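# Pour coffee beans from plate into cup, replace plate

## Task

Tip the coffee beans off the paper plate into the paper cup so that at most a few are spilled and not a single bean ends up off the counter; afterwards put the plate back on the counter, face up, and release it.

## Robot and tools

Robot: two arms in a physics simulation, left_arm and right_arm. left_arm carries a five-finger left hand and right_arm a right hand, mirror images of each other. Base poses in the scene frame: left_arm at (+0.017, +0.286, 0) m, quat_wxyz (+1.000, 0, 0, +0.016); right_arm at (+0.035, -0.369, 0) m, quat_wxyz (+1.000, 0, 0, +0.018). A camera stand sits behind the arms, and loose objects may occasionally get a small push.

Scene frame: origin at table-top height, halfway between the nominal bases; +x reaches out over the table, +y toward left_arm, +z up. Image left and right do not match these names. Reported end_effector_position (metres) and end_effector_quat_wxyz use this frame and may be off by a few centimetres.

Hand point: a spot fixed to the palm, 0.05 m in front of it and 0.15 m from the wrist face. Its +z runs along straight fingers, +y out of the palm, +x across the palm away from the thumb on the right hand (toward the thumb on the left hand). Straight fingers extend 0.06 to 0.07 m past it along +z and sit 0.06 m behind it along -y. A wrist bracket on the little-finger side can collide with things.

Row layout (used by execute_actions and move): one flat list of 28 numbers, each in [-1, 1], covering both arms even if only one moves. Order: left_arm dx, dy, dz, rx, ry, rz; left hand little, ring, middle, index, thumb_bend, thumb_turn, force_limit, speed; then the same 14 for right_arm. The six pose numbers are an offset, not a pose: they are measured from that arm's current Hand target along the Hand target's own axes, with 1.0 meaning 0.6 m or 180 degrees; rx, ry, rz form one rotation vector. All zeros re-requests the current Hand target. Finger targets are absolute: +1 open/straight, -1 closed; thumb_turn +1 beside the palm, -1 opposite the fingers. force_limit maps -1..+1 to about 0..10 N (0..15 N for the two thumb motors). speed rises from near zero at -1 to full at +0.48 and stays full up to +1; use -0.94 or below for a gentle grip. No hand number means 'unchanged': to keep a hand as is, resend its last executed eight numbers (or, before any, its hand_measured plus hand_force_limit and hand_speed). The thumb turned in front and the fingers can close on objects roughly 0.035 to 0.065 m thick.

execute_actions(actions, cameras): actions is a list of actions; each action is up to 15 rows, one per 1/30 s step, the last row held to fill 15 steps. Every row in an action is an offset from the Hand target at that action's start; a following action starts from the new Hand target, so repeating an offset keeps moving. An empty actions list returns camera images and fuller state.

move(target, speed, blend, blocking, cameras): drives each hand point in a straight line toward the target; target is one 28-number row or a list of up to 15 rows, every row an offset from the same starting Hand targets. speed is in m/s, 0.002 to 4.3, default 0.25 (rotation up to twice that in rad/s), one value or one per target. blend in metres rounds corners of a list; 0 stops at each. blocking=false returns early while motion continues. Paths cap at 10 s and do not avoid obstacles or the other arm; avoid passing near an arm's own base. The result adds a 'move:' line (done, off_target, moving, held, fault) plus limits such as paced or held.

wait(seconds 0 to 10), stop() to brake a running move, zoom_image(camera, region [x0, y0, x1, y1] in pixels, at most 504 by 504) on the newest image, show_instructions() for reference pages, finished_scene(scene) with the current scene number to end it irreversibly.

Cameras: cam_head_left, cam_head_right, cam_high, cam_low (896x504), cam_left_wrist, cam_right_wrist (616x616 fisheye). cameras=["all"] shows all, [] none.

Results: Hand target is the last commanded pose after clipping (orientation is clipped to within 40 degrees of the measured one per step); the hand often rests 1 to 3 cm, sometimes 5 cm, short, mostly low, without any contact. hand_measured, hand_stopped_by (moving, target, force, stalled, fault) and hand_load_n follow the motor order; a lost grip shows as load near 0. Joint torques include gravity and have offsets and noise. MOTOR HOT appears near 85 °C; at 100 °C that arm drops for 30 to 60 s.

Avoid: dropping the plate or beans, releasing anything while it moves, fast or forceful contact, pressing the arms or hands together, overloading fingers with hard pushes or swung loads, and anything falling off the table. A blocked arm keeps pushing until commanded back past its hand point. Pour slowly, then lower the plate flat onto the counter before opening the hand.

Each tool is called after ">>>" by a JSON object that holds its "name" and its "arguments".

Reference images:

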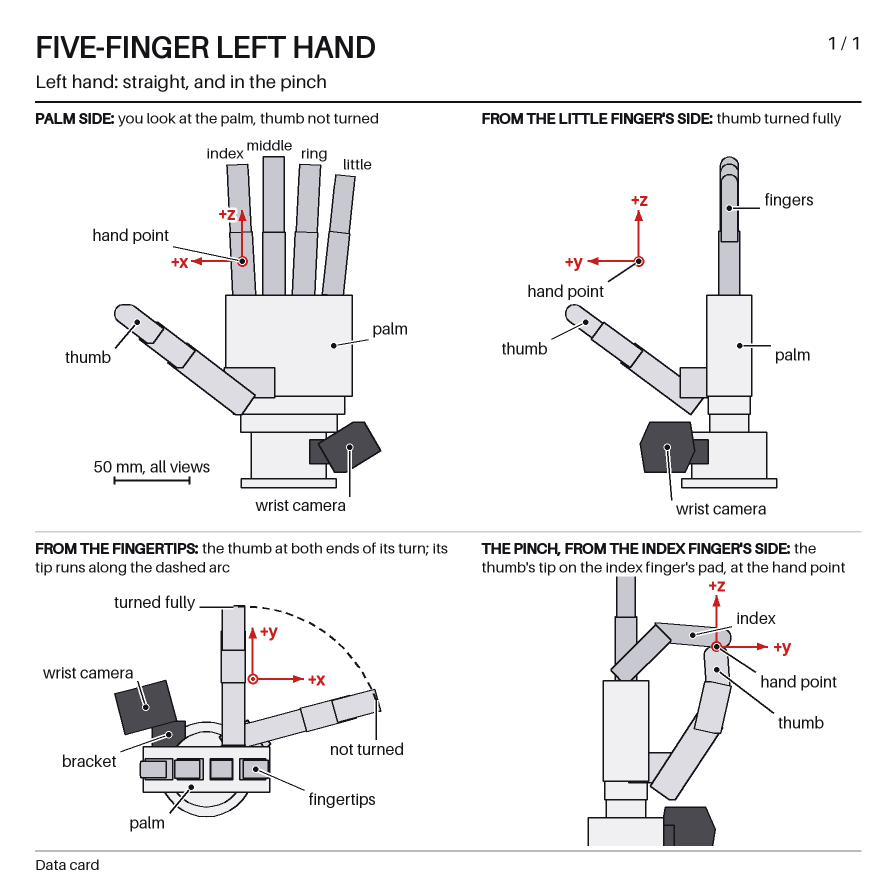

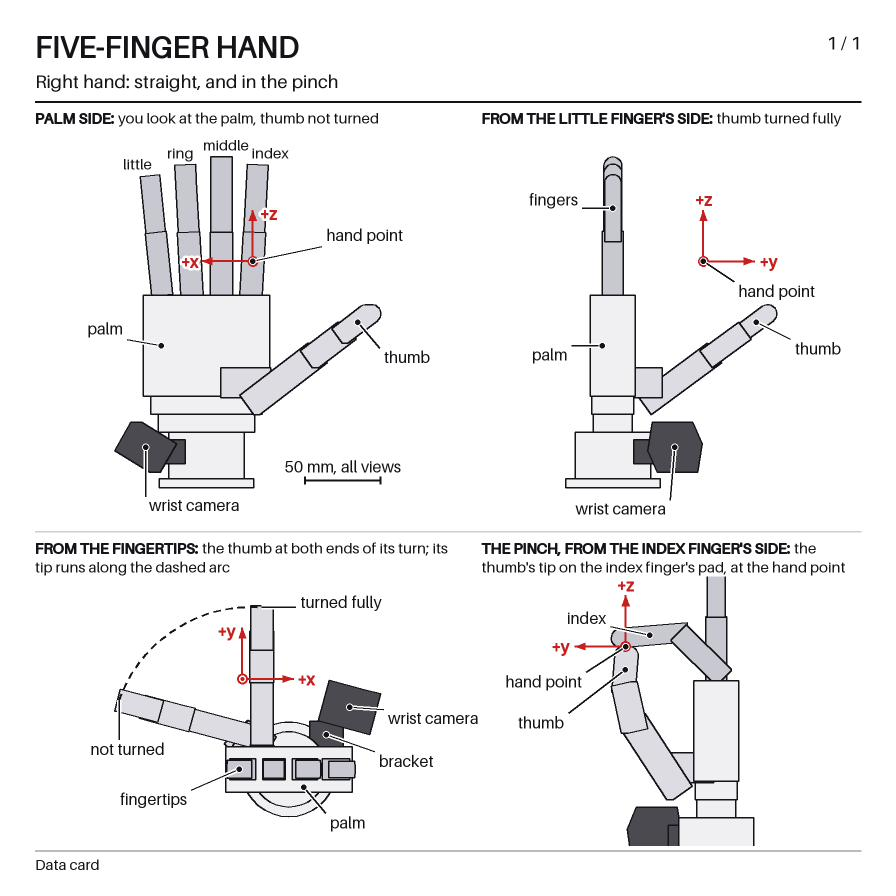

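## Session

>>> {"name": "execute_actions", "arguments": {"actions": []}}

>>> {"name": "zoom_image", "arguments": {"camera": "cam_high", "region": [160, 60, 560, 360]}}

Scene clock: 0.00 s.
left_arm: end_effector_position=(+0.5201, +0.3428, +0.2550) hand_measured=(+1.000, +1.000, +1.000, +1.000, +1.000, +1.000) hand_load_n=(+0.0, +0.0, +0.0, +0.0, +0.0, +0.5) hand_stopped_by=(target, target, target, target, target, target) hand_force_limit=0.00 hand_speed=-0.80 end_effector_quat_wxyz=(+0.147, +0.859, -0.289, +0.396) | right_arm: end_effector_position=(+0.2450, -0.3175, +0.2173) hand_measured=(+1.000, +1.000, +1.000, +1.000, +1.000, +1.000) hand_load_n=(+0.0, +0.0, +0.0, +0.0, +0.0, +0.0) hand_stopped_by=(target, target, target, target, target, target) hand_force_limit=0.00 hand_speed=-0.80 end_effector_quat_wxyz=(+0.187, +0.918, +0.309, +0.163)
Joint positions: left_arm=[0.444 1.483 1.24 -0.88 0.777 -0.632] | right_arm=[0.89 0.832 0.79 -1.467 0.497 -1.31]
Joint velocities: within noise
Joint torques (N m): no reading
Heat: left arm: hottest elbow 24 °C; right arm: hottest elbow 23 °C.
Hand target: left_arm +0.5281, +0.3460, +0.2736; +0.135, +0.851, -0.295, +0.412 | right_arm +0.2506, -0.3116, +0.2291; +0.178, +0.917, +0.306, +0.181

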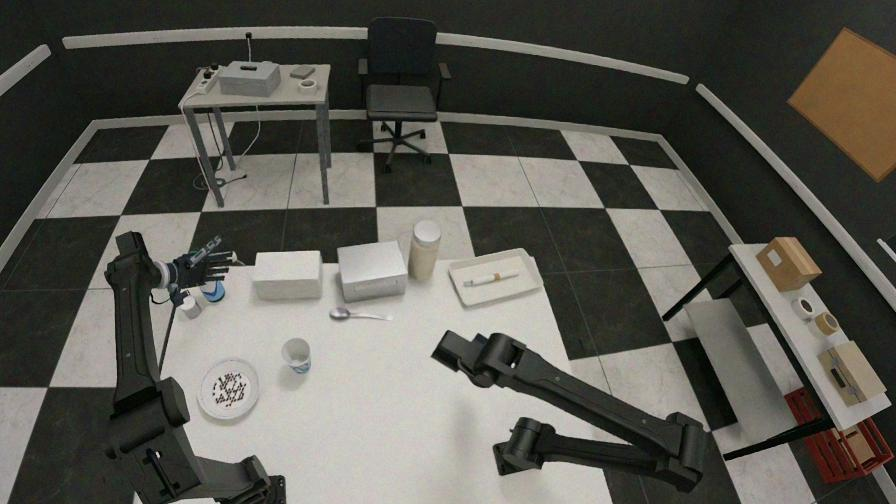

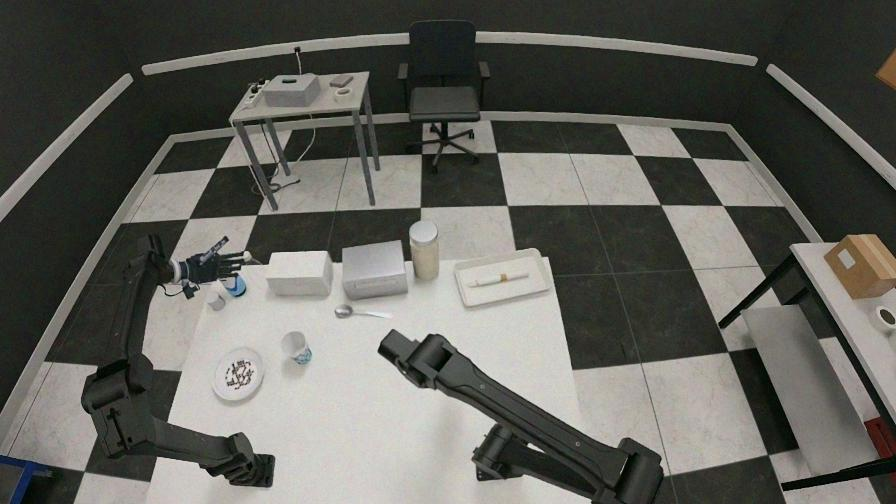

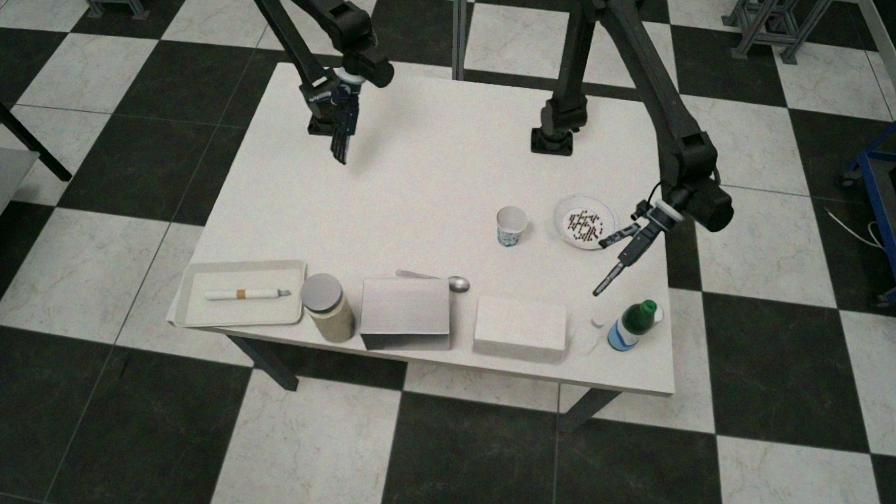

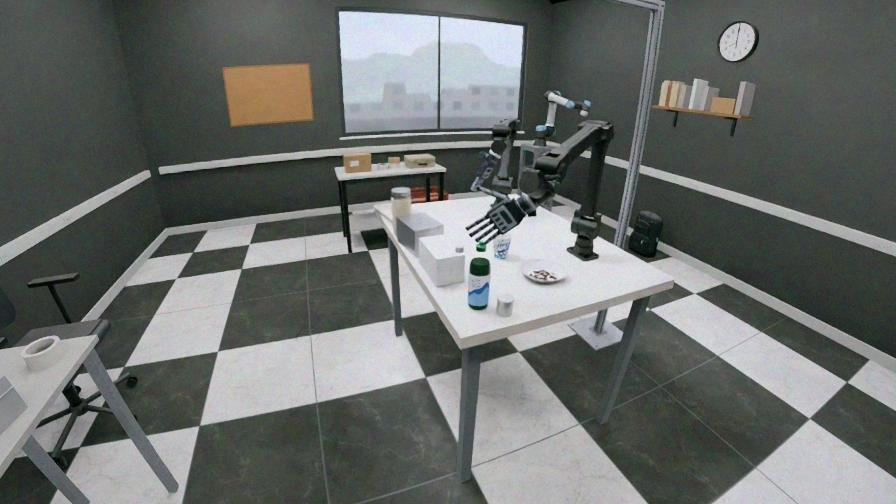

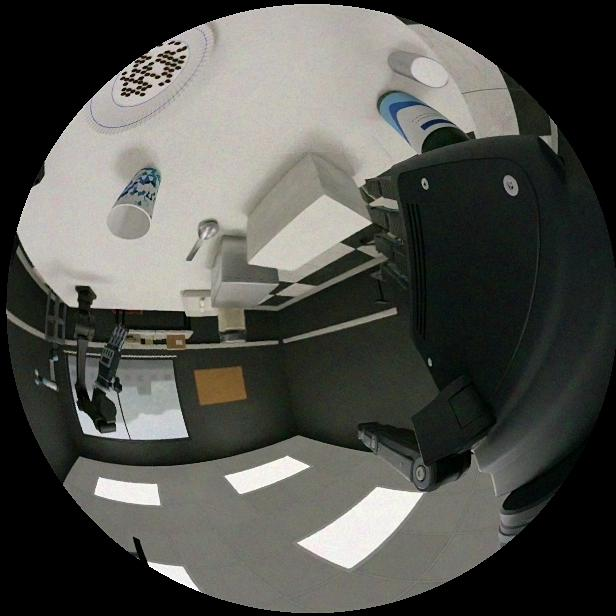

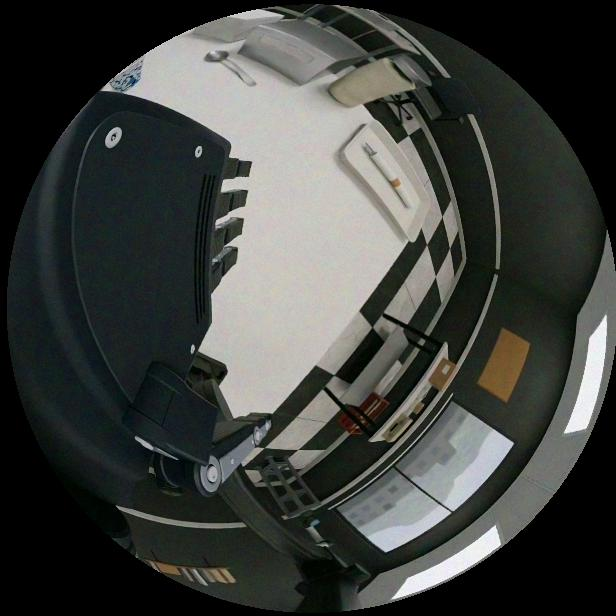

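Scaled by 1.260 from the camera's 896x504 image, which has a finer 1280x720 frame.

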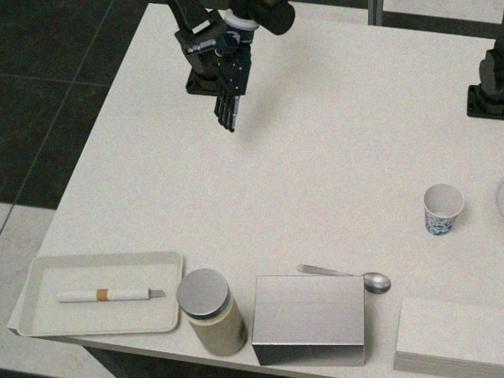

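>>> {"name": "move", "arguments": {"target": [-0.3422,0.0567,-0.0198,0.0685,-0.2245,0.2302,-0.9,-0.9,0,0,1,-1,0,0,0,0,0,0,0,0,1,1,1,1,1,1,0,-0.8], "cameras": ["cam_head_left","cam_high","cam_low","cam_left_wrist"]}}

>>> {"name": "zoom_image", "arguments": {"camera": "cam_left_wrist", "region": [80, 120, 440, 480]}}

>>> {"name": "zoom_image", "arguments": {"camera": "cam_high", "region": [460, 120, 700, 300]}}

Scene clock: 103.60 s.
left_arm: end_effector_position=(+0.3908, +0.4043, +0.1066) hand_measured=(-0.900, -0.900, +0.000, +0.000, +1.000, -1.000) hand_load_n=(+0.0, +0.0, +0.0, +0.0, +0.0, +0.0) hand_stopped_by=(target, target, target, target, target, target) hand_force_limit=0.00 hand_speed=0.00 end_effector_quat_wxyz=(-0.190, +0.804, -0.548, +0.133) | right_arm: end_effector_position=(+0.2450, -0.3175, +0.2173) hand_measured=(+1.000, +1.000, +1.000, +1.000, +1.000, +1.000) hand_load_n=(+0.0, +0.0, +0.0, +0.5, +0.0, +0.0) hand_stopped_by=(target, target, target, target, target, target) hand_force_limit=0.00 hand_speed=-0.80 end_effector_quat_wxyz=(+0.187, +0.918, +0.309, +0.163)
Joint positions: left_arm=[0.359 1.253 0.882 -0.733 0.013 0.013] | right_arm=[0.89 0.832 0.79 -1.467 0.497 -1.31]
Joint torques (N m): left_arm=[-1.08 -10.23 7.13 2.19 -0.06 0.14] | right_arm=[-1.03 -0.21 9.35 1.03 0.44 -0.07]
Heat: left arm: hottest elbow 32 °C; right arm: hottest elbow 28 °C.
Hand target: left_arm +0.3999, +0.4050, +0.1202; -0.212, +0.791, -0.554, +0.148 | right_arm +0.2506, -0.3116, +0.2291; +0.178, +0.917, +0.306, +0.181
Off the commanded pose: left_arm 0.016 m, 4 deg | right_arm 0.014 m, 2 deg.
move: off_target (left_arm, right_arm)
Images, in order (width x height): cam_head_left 896x504, cam_high 896x504, cam_low 896x504, cam_left_wrist 616x616.

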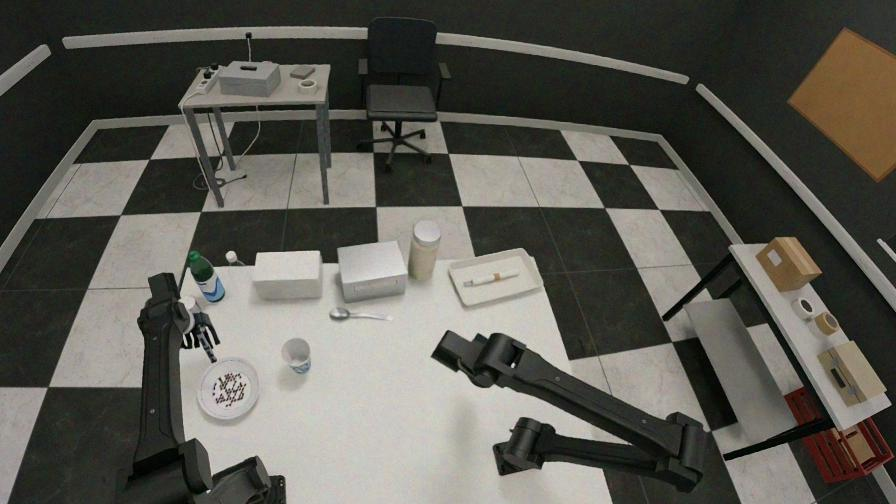

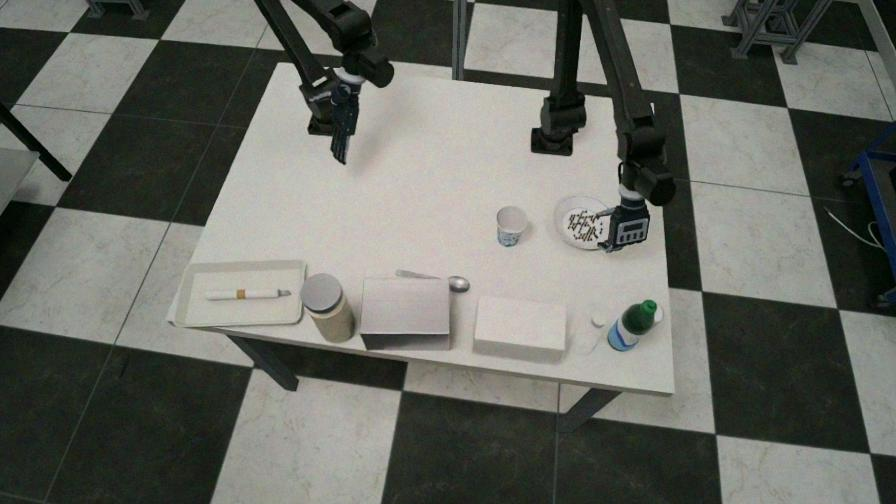

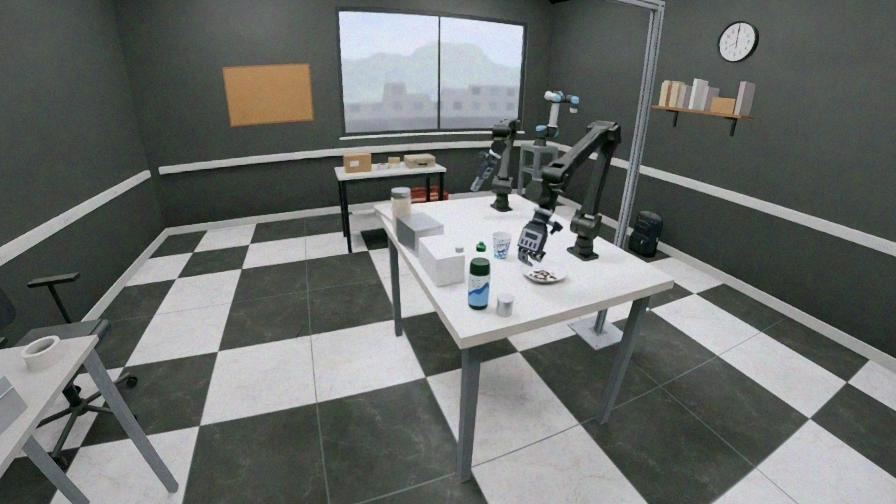

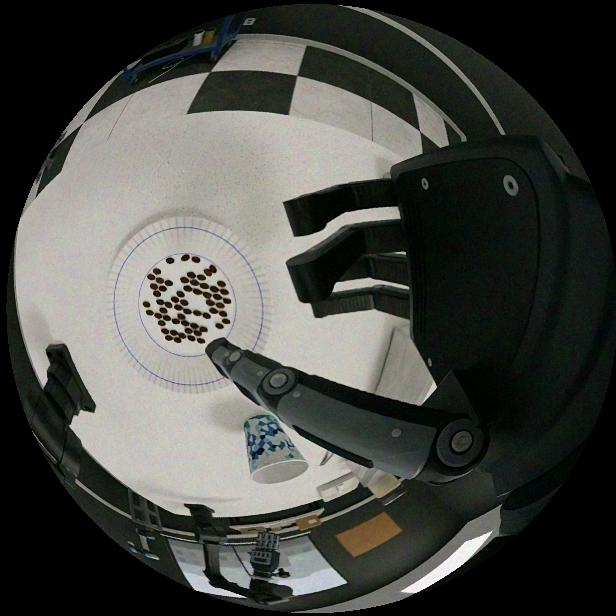

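Scaled by 1.400 from the camera's 616x616 image, which has a finer 880x880 frame.

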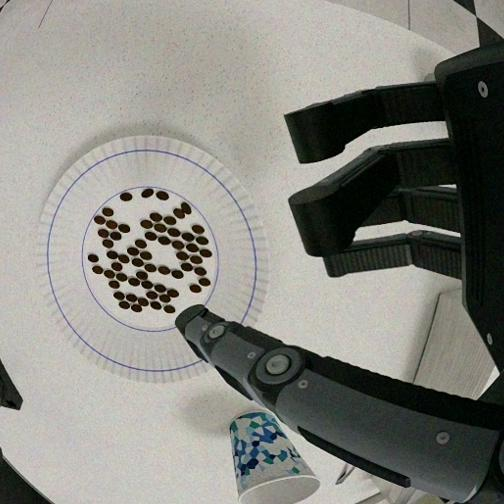

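Scaled by 2.100 from the camera's 896x504 image, which has a finer 1280x720 frame.

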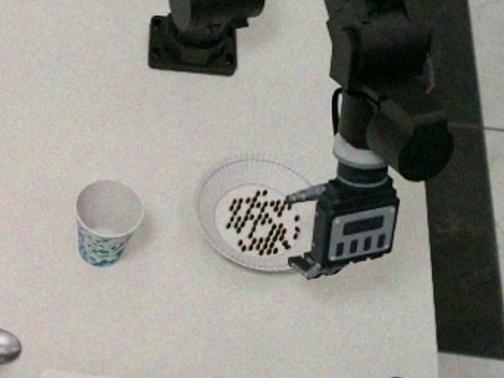

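>>> {"name": "move", "arguments": {"target": [0.0115,0.0625,0.1255,0,0,0,-0.9,-0.9,0,0,1,-1,0,0,0,0,0,0,0,0,1,1,1,1,1,1,0,-0.8], "cameras": ["cam_high","cam_low","cam_left_wrist"], "speed": 0.15}}

>>> {"name": "zoom_image", "arguments": {"camera": "cam_left_wrist", "region": [80, 120, 440, 480]}}

>>> {"name": "zoom_image", "arguments": {"camera": "cam_low", "region": [480, 190, 600, 300]}}

Scene clock: 126.30 s.
left_arm: end_effector_position=(+0.3953, +0.4023, +0.0336) hand_measured=(-0.900, -0.900, +0.000, +0.000, +1.000, -1.000) hand_load_n=(+0.0, +0.0, +0.0, +0.0, +0.0, +0.0) hand_stopped_by=(target, target, target, target, target, target) hand_force_limit=0.00 hand_speed=0.00 end_effector_quat_wxyz=(-0.201, +0.799, -0.549, +0.141) | right_arm: end_effector_position=(+0.2450, -0.3175, +0.2173) hand_measured=(+1.000, +1.000, +1.000, +1.000, +1.000, +1.000) hand_load_n=(+0.0, +0.0, +0.0, +0.0, +0.0, +0.0) hand_stopped_by=(target, target, target, target, target, target) hand_force_limit=0.00 hand_speed=-0.80 end_effector_quat_wxyz=(+0.187, +0.918, +0.309, +0.163)
Joint positions: left_arm=[0.35 1.351 0.747 -0.471 0.013 0.013] | right_arm=[0.89 0.832 0.79 -1.467 0.497 -1.31]
Joint torques (N m): left_arm=[-1.49 -7.71 6.64 2.35 -0.06 -0.02] | right_arm=[-1.14 -0.15 9.4 1.07 0.43 -0.04]
Heat: left arm: hottest elbow 32 °C; right arm: hottest elbow 28 °C.
Hand target: left_arm +0.4072, +0.4004, +0.0362; -0.212, +0.791, -0.554, +0.148 | right_arm +0.2506, -0.3116, +0.2291; +0.178, +0.917, +0.306, +0.181
Off the commanded pose: left_arm 0.012 m, 2 deg | right_arm 0.014 m, 2 deg.
move: off_target (left_arm, right_arm)
Images, in order (width x height): cam_high 896x504, cam_low 896x504, cam_left_wrist 616x616.

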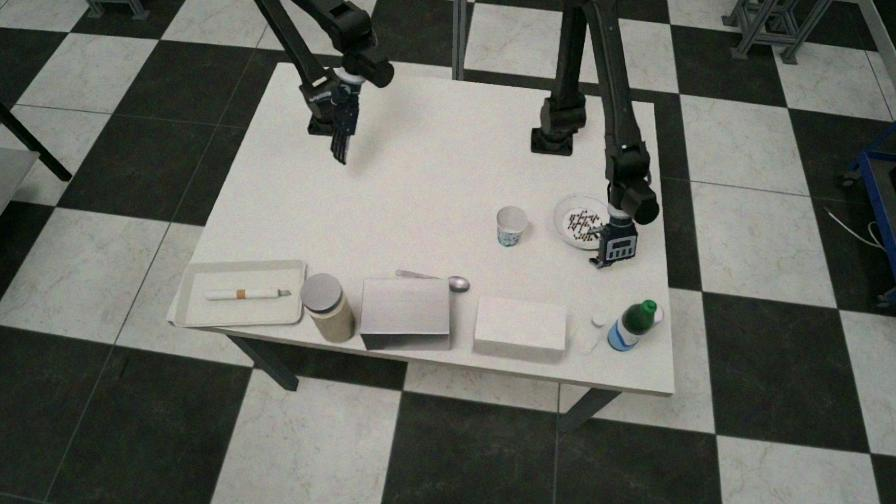

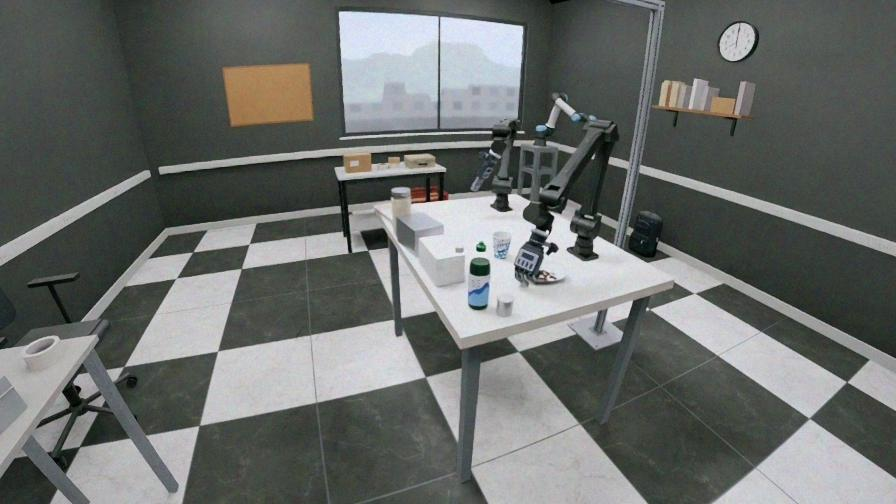

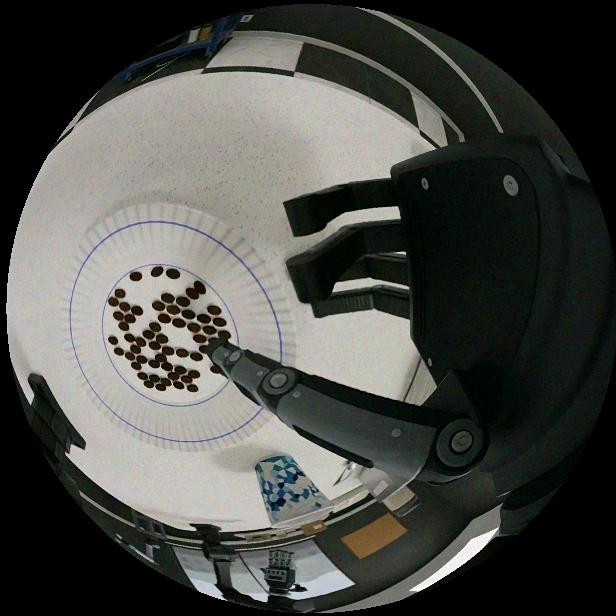

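Scaled by 1.400 from the camera's 616x616 image, which has a finer 880x880 frame.

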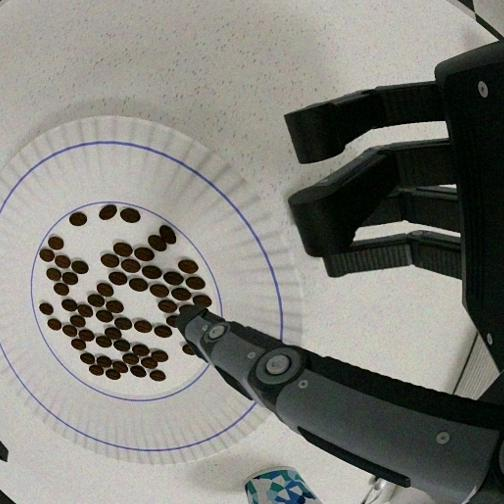

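Scaled by 4.200 from the camera's 896x504 image, which has a finer 1280x720 frame.

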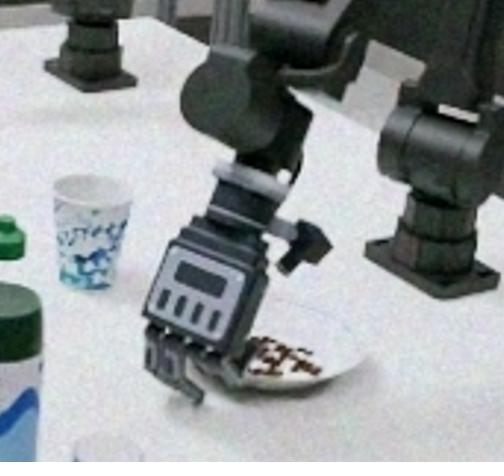

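>>> {"name": "move", "arguments": {"target": [[0.0003,0.0193,0.0130,0,0,0,-0.9,-0.9,0,0,1,-1,0,0,0,0,0,0,0,0,1,1,1,1,1,1,0,-0.8],[0.0012,0.0610,-0.0092,0,0,0,-0.9,-0.9,0,0,1,-1,0,0,0,0,0,0,0,0,1,1,1,1,1,1,0,-0.8]], "cameras": ["cam_high","cam_low","cam_left_wrist"], "speed": 0.06}}

>>> {"name": "zoom_image", "arguments": {"camera": "cam_left_wrist", "region": [80, 120, 440, 480]}}

>>> {"name": "zoom_image", "arguments": {"camera": "cam_low", "region": [500, 210, 590, 300]}}

Scene clock: 145.17 s.
left_arm: end_effector_position=(+0.3823, +0.3974, +0.0295) hand_measured=(-0.900, -0.900, +0.000, +0.000, +1.000, -1.000) hand_load_n=(+0.0, +0.0, +0.0, +0.0, +0.0, +0.0) hand_stopped_by=(target, target, target, target, target, target) hand_force_limit=0.00 hand_speed=0.00 end_effector_quat_wxyz=(-0.218, +0.794, -0.546, +0.154) | right_arm: end_effector_position=(+0.2450, -0.3175, +0.2173) hand_measured=(+1.000, +1.000, +1.000, +1.000, +1.000, +1.000) hand_load_n=(+0.0, +0.0, +0.0, +0.0, +0.0, +0.0) hand_stopped_by=(target, target, target, target, target, target) hand_force_limit=0.00 hand_speed=-0.80 end_effector_quat_wxyz=(+0.187, +0.918, +0.309, +0.163)
Joint positions: left_arm=[0.352 1.296 0.672 -0.406 0.014 0.013] | right_arm=[0.89 0.832 0.79 -1.467 0.497 -1.31]
Joint torques (N m): left_arm=[-1.2 -8.06 4.71 1.18 -0.08 0] | right_arm=[-1.08 -0.15 9.29 1.03 0.43 -0.04]
Heat: left arm: hottest elbow 31 °C; right arm: hottest elbow 29 °C.
Hand target: left_arm +0.3750, +0.3879, +0.0227; -0.212, +0.791, -0.554, +0.148 | right_arm +0.2506, -0.3116, +0.2291; +0.178, +0.917, +0.306, +0.181
Off the commanded pose: left_arm 0.014 m, 1 deg | right_arm 0.014 m, 2 deg.
move: off_target (left_arm, right_arm)
Images, in order (width x height): cam_high 896x504, cam_low 896x504, cam_left_wrist 616x616.

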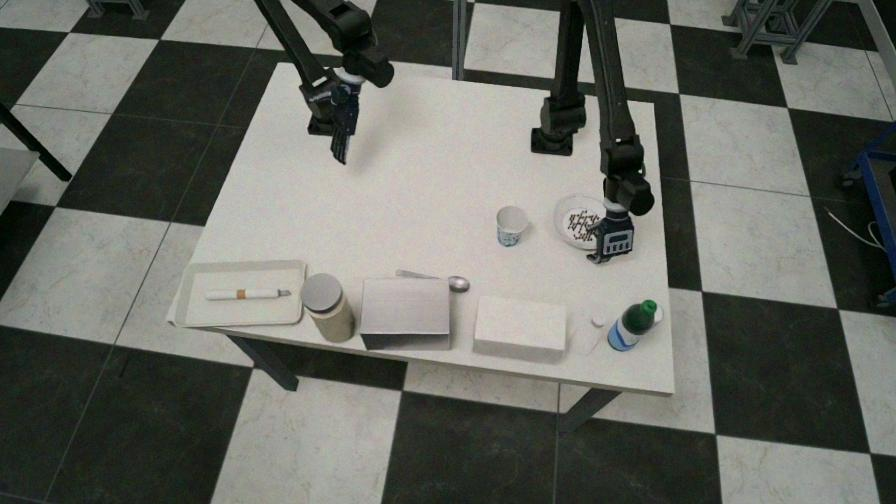

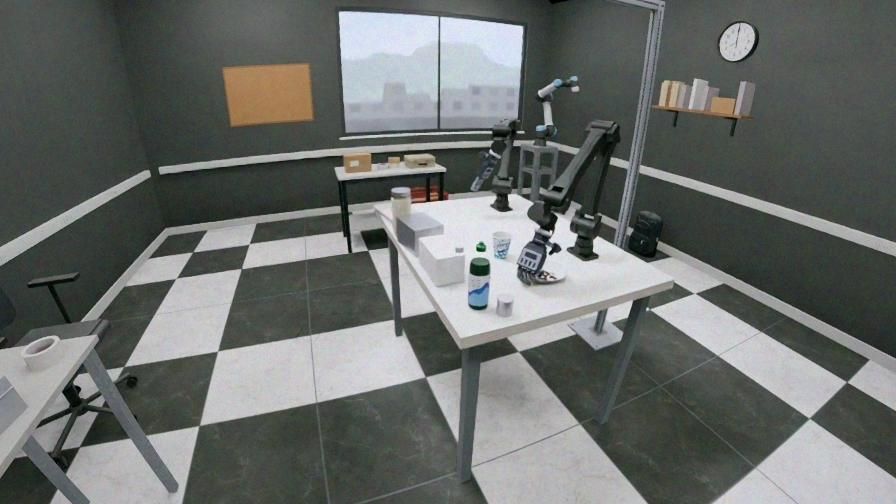

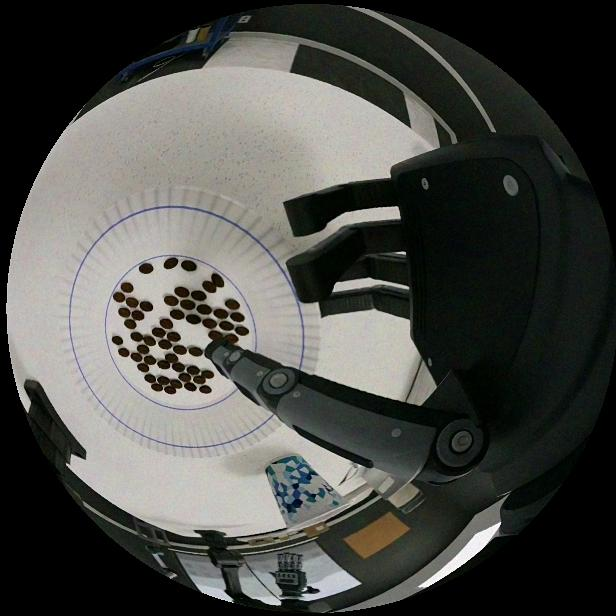

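Scaled by 1.400 from the camera's 616x616 image, which has a finer 880x880 frame.

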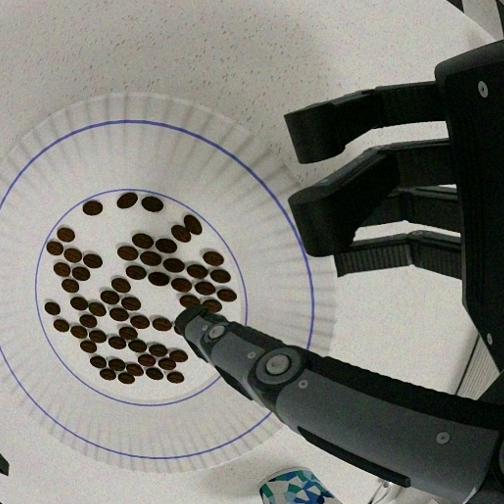

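Scaled by 5.600 from the camera's 896x504 image, which has a finer 1280x720 frame.

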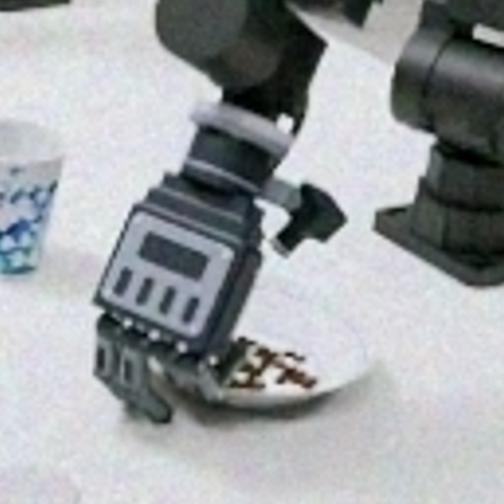

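>>> {"name": "move", "arguments": {"target": [-0.0005,-0.0073,-0.0165,0,0,0,-0.9,-0.9,0,0,1,-1,0,0,0,0,0,0,0,0,1,1,1,1,1,1,0,-0.8], "cameras": ["cam_high","cam_low","cam_left_wrist"], "speed": 0.04}}

>>> {"name": "zoom_image", "arguments": {"camera": "cam_left_wrist", "region": [80, 120, 440, 480]}}

>>> {"name": "zoom_image", "arguments": {"camera": "cam_low", "region": [500, 210, 590, 300]}}

Scene clock: 194.67 s.
left_arm: end_effector_position=(+0.3752, +0.3945, +0.0298) hand_measured=(-0.900, -0.900, +0.000, +0.000, +1.000, -1.000) hand_load_n=(+0.0, +0.0, +0.0, +0.0, +0.0, +0.0) hand_stopped_by=(target, target, target, target, target, target) hand_force_limit=0.00 hand_speed=0.00 end_effector_quat_wxyz=(-0.210, +0.796, -0.547, +0.149) | right_arm: end_effector_position=(+0.2450, -0.3175, +0.2173) hand_measured=(+1.000, +1.000, +1.000, +1.000, +1.000, +1.000) hand_load_n=(+0.0, +0.5, +0.5, +0.0, +0.0, +0.0) hand_stopped_by=(target, target, target, target, target, target) hand_force_limit=0.00 hand_speed=-0.80 end_effector_quat_wxyz=(+0.187, +0.918, +0.309, +0.163)
Joint positions: left_arm=[0.352 1.285 0.669 -0.434 0.014 0.013] | right_arm=[0.89 0.832 0.79 -1.467 0.497 -1.31]
Joint torques (N m): left_arm=[-1.26 -8.7 5.67 0.75 -0.04 -0.02] | right_arm=[-1.08 -0.09 9.33 1.06 0.44 -0.06]
Heat: left arm: hottest elbow 29 °C; right arm: hottest elbow 29 °C.
Hand target: left_arm +0.3738, +0.3878, +0.0335; -0.212, +0.791, -0.554, +0.148 | right_arm +0.2506, -0.3116, +0.2291; +0.178, +0.917, +0.306, +0.181
Off the commanded pose: left_arm 0.008 m, 1 deg | right_arm 0.014 m, 2 deg.
move: off_target (right_arm)
Images, in order (width x height): cam_high 896x504, cam_low 896x504, cam_left_wrist 616x616.

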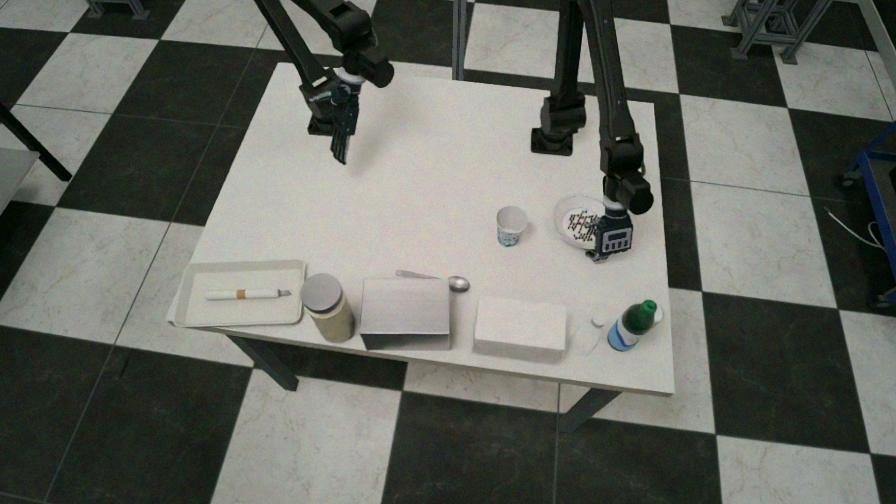

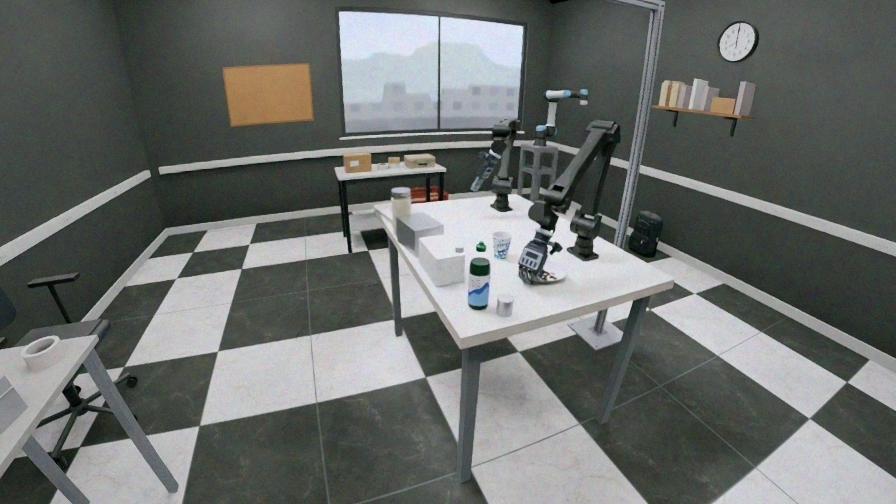

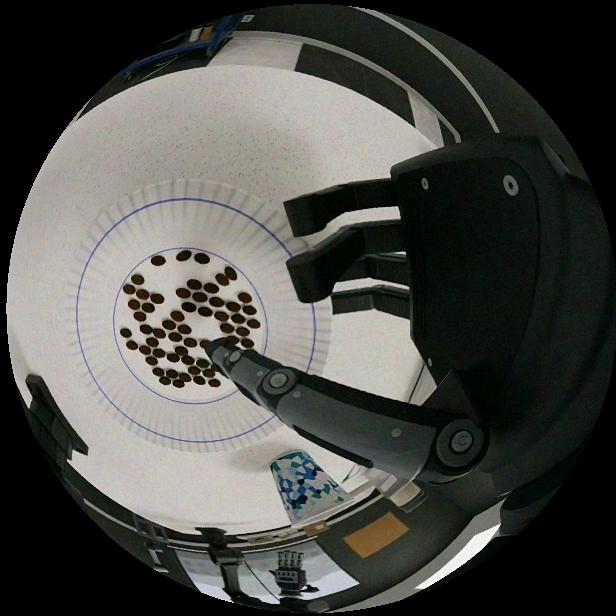

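Scaled by 1.400 from the camera's 616x616 image, which has a finer 880x880 frame.

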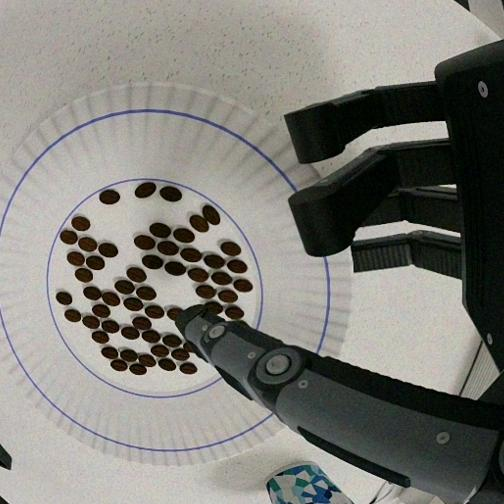

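Scaled by 5.600 from the camera's 896x504 image, which has a finer 1280x720 frame.

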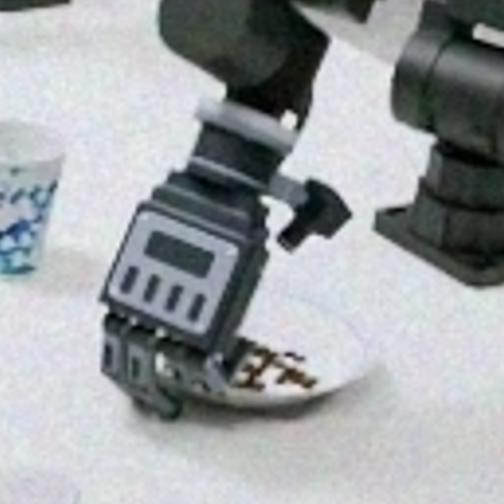

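>>> {"name": "move", "arguments": {"target": [[0.0003,0.0173,-0.0100,0,0,0,-0.9,-0.9,0,0,1,-1,0,0,0,0,0,0,0,0,1,1,1,1,1,1,0,-0.8],[0.0003,0.0173,-0.0100,0,0,0,-0.9,-0.9,0,0,0,-1,0,-0.5,0,0,0,0,0,0,1,1,1,1,1,1,0,-0.8]], "cameras": ["cam_high","cam_low","cam_left_wrist"], "speed": 0.04}}

>>> {"name": "zoom_image", "arguments": {"camera": "cam_left_wrist", "region": [80, 120, 440, 480]}}

>>> {"name": "zoom_image", "arguments": {"camera": "cam_low", "region": [500, 210, 590, 300]}}

Scene clock: 206.33 s.
left_arm: end_effector_position=(+0.3640, +0.3900, +0.0300) hand_measured=(-0.900, -0.900, +0.000, +0.000, +0.000, -1.000) hand_load_n=(+0.0, +0.0, +0.0, +0.0, +0.0, +0.0) hand_stopped_by=(target, target, target, target, target, target) hand_force_limit=0.00 hand_speed=-0.50 end_effector_quat_wxyz=(-0.210, +0.796, -0.547, +0.149) | right_arm: end_effector_position=(+0.2450, -0.3175, +0.2173) hand_measured=(+1.000, +1.000, +1.000, +1.000, +1.000, +1.000) hand_load_n=(+0.0, +0.0, +0.0, +0.0, +0.0, +0.0) hand_stopped_by=(target, target, target, target, target, target) hand_force_limit=0.00 hand_speed=-0.80 end_effector_quat_wxyz=(+0.187, +0.918, +0.309, +0.163)
Joint positions: left_arm=[0.352 1.25 0.64 -0.44 0.014 0.013] | right_arm=[0.89 0.832 0.79 -1.467 0.497 -1.31]
Joint torques (N m): left_arm=[-1.32 -8.59 5.75 0.77 -0.06 -0.02] | right_arm=[-0.91 -0.32 9.42 1.02 0.43 -0.07]
Heat: left arm: hottest elbow 29 °C; right arm: hottest elbow 29 °C.
Hand target: left_arm +0.3626, +0.3835, +0.0335; -0.212, +0.791, -0.554, +0.148 | right_arm +0.2506, -0.3116, +0.2291; +0.178, +0.917, +0.306, +0.181
Off the commanded pose: left_arm 0.007 m, 1 deg | right_arm 0.014 m, 2 deg.
move: off_target (right_arm)
Images, in order (width x height): cam_high 896x504, cam_low 896x504, cam_left_wrist 616x616.

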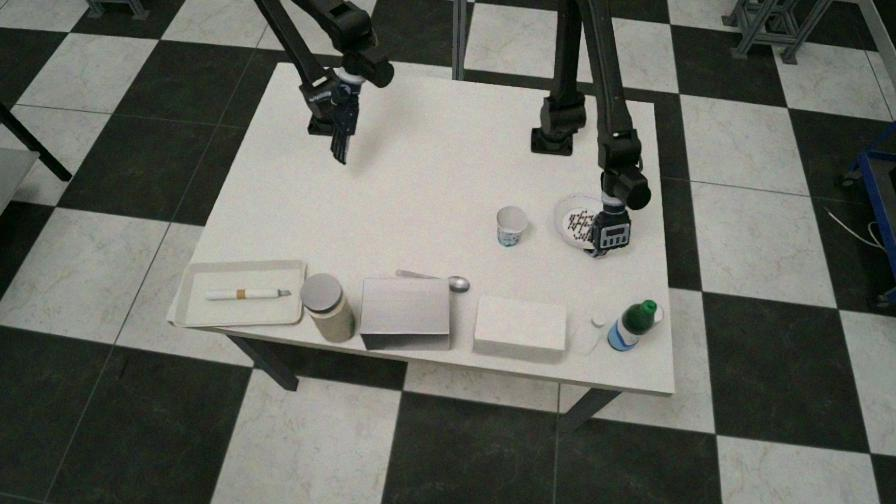

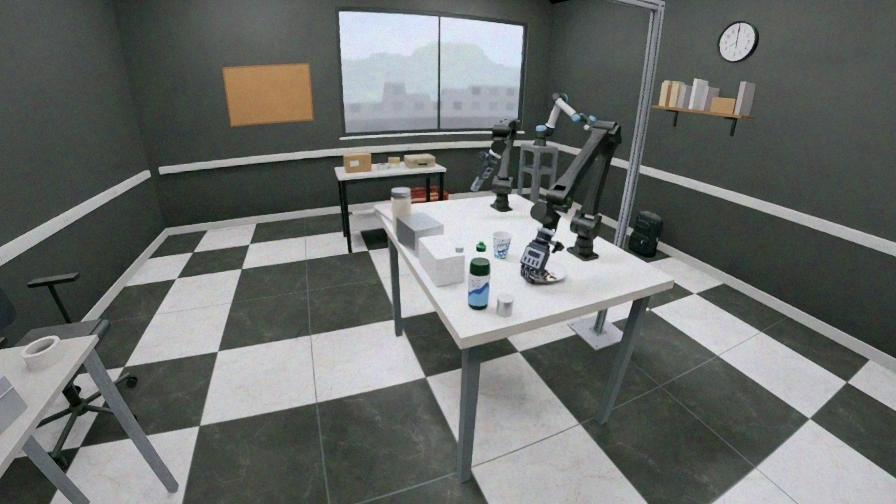

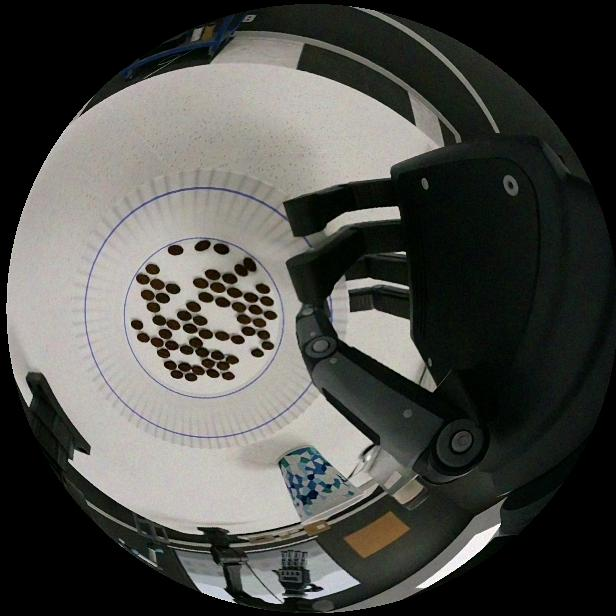

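Scaled by 1.400 from the camera's 616x616 image, which has a finer 880x880 frame.

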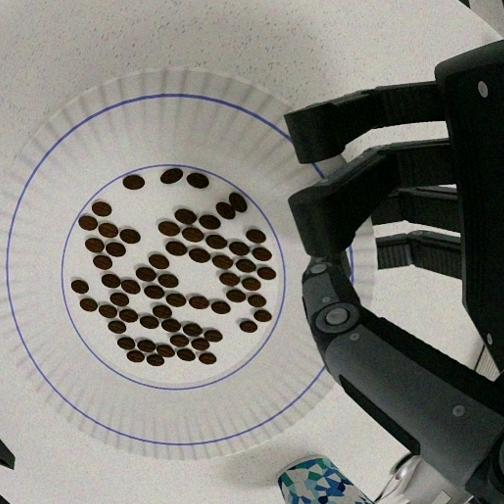

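Scaled by 5.600 from the camera's 896x504 image, which has a finer 1280x720 frame.

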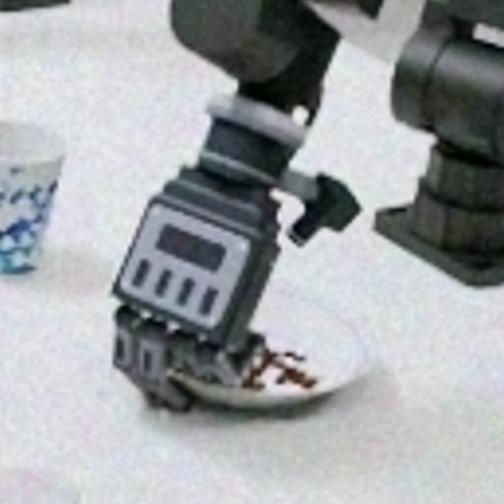

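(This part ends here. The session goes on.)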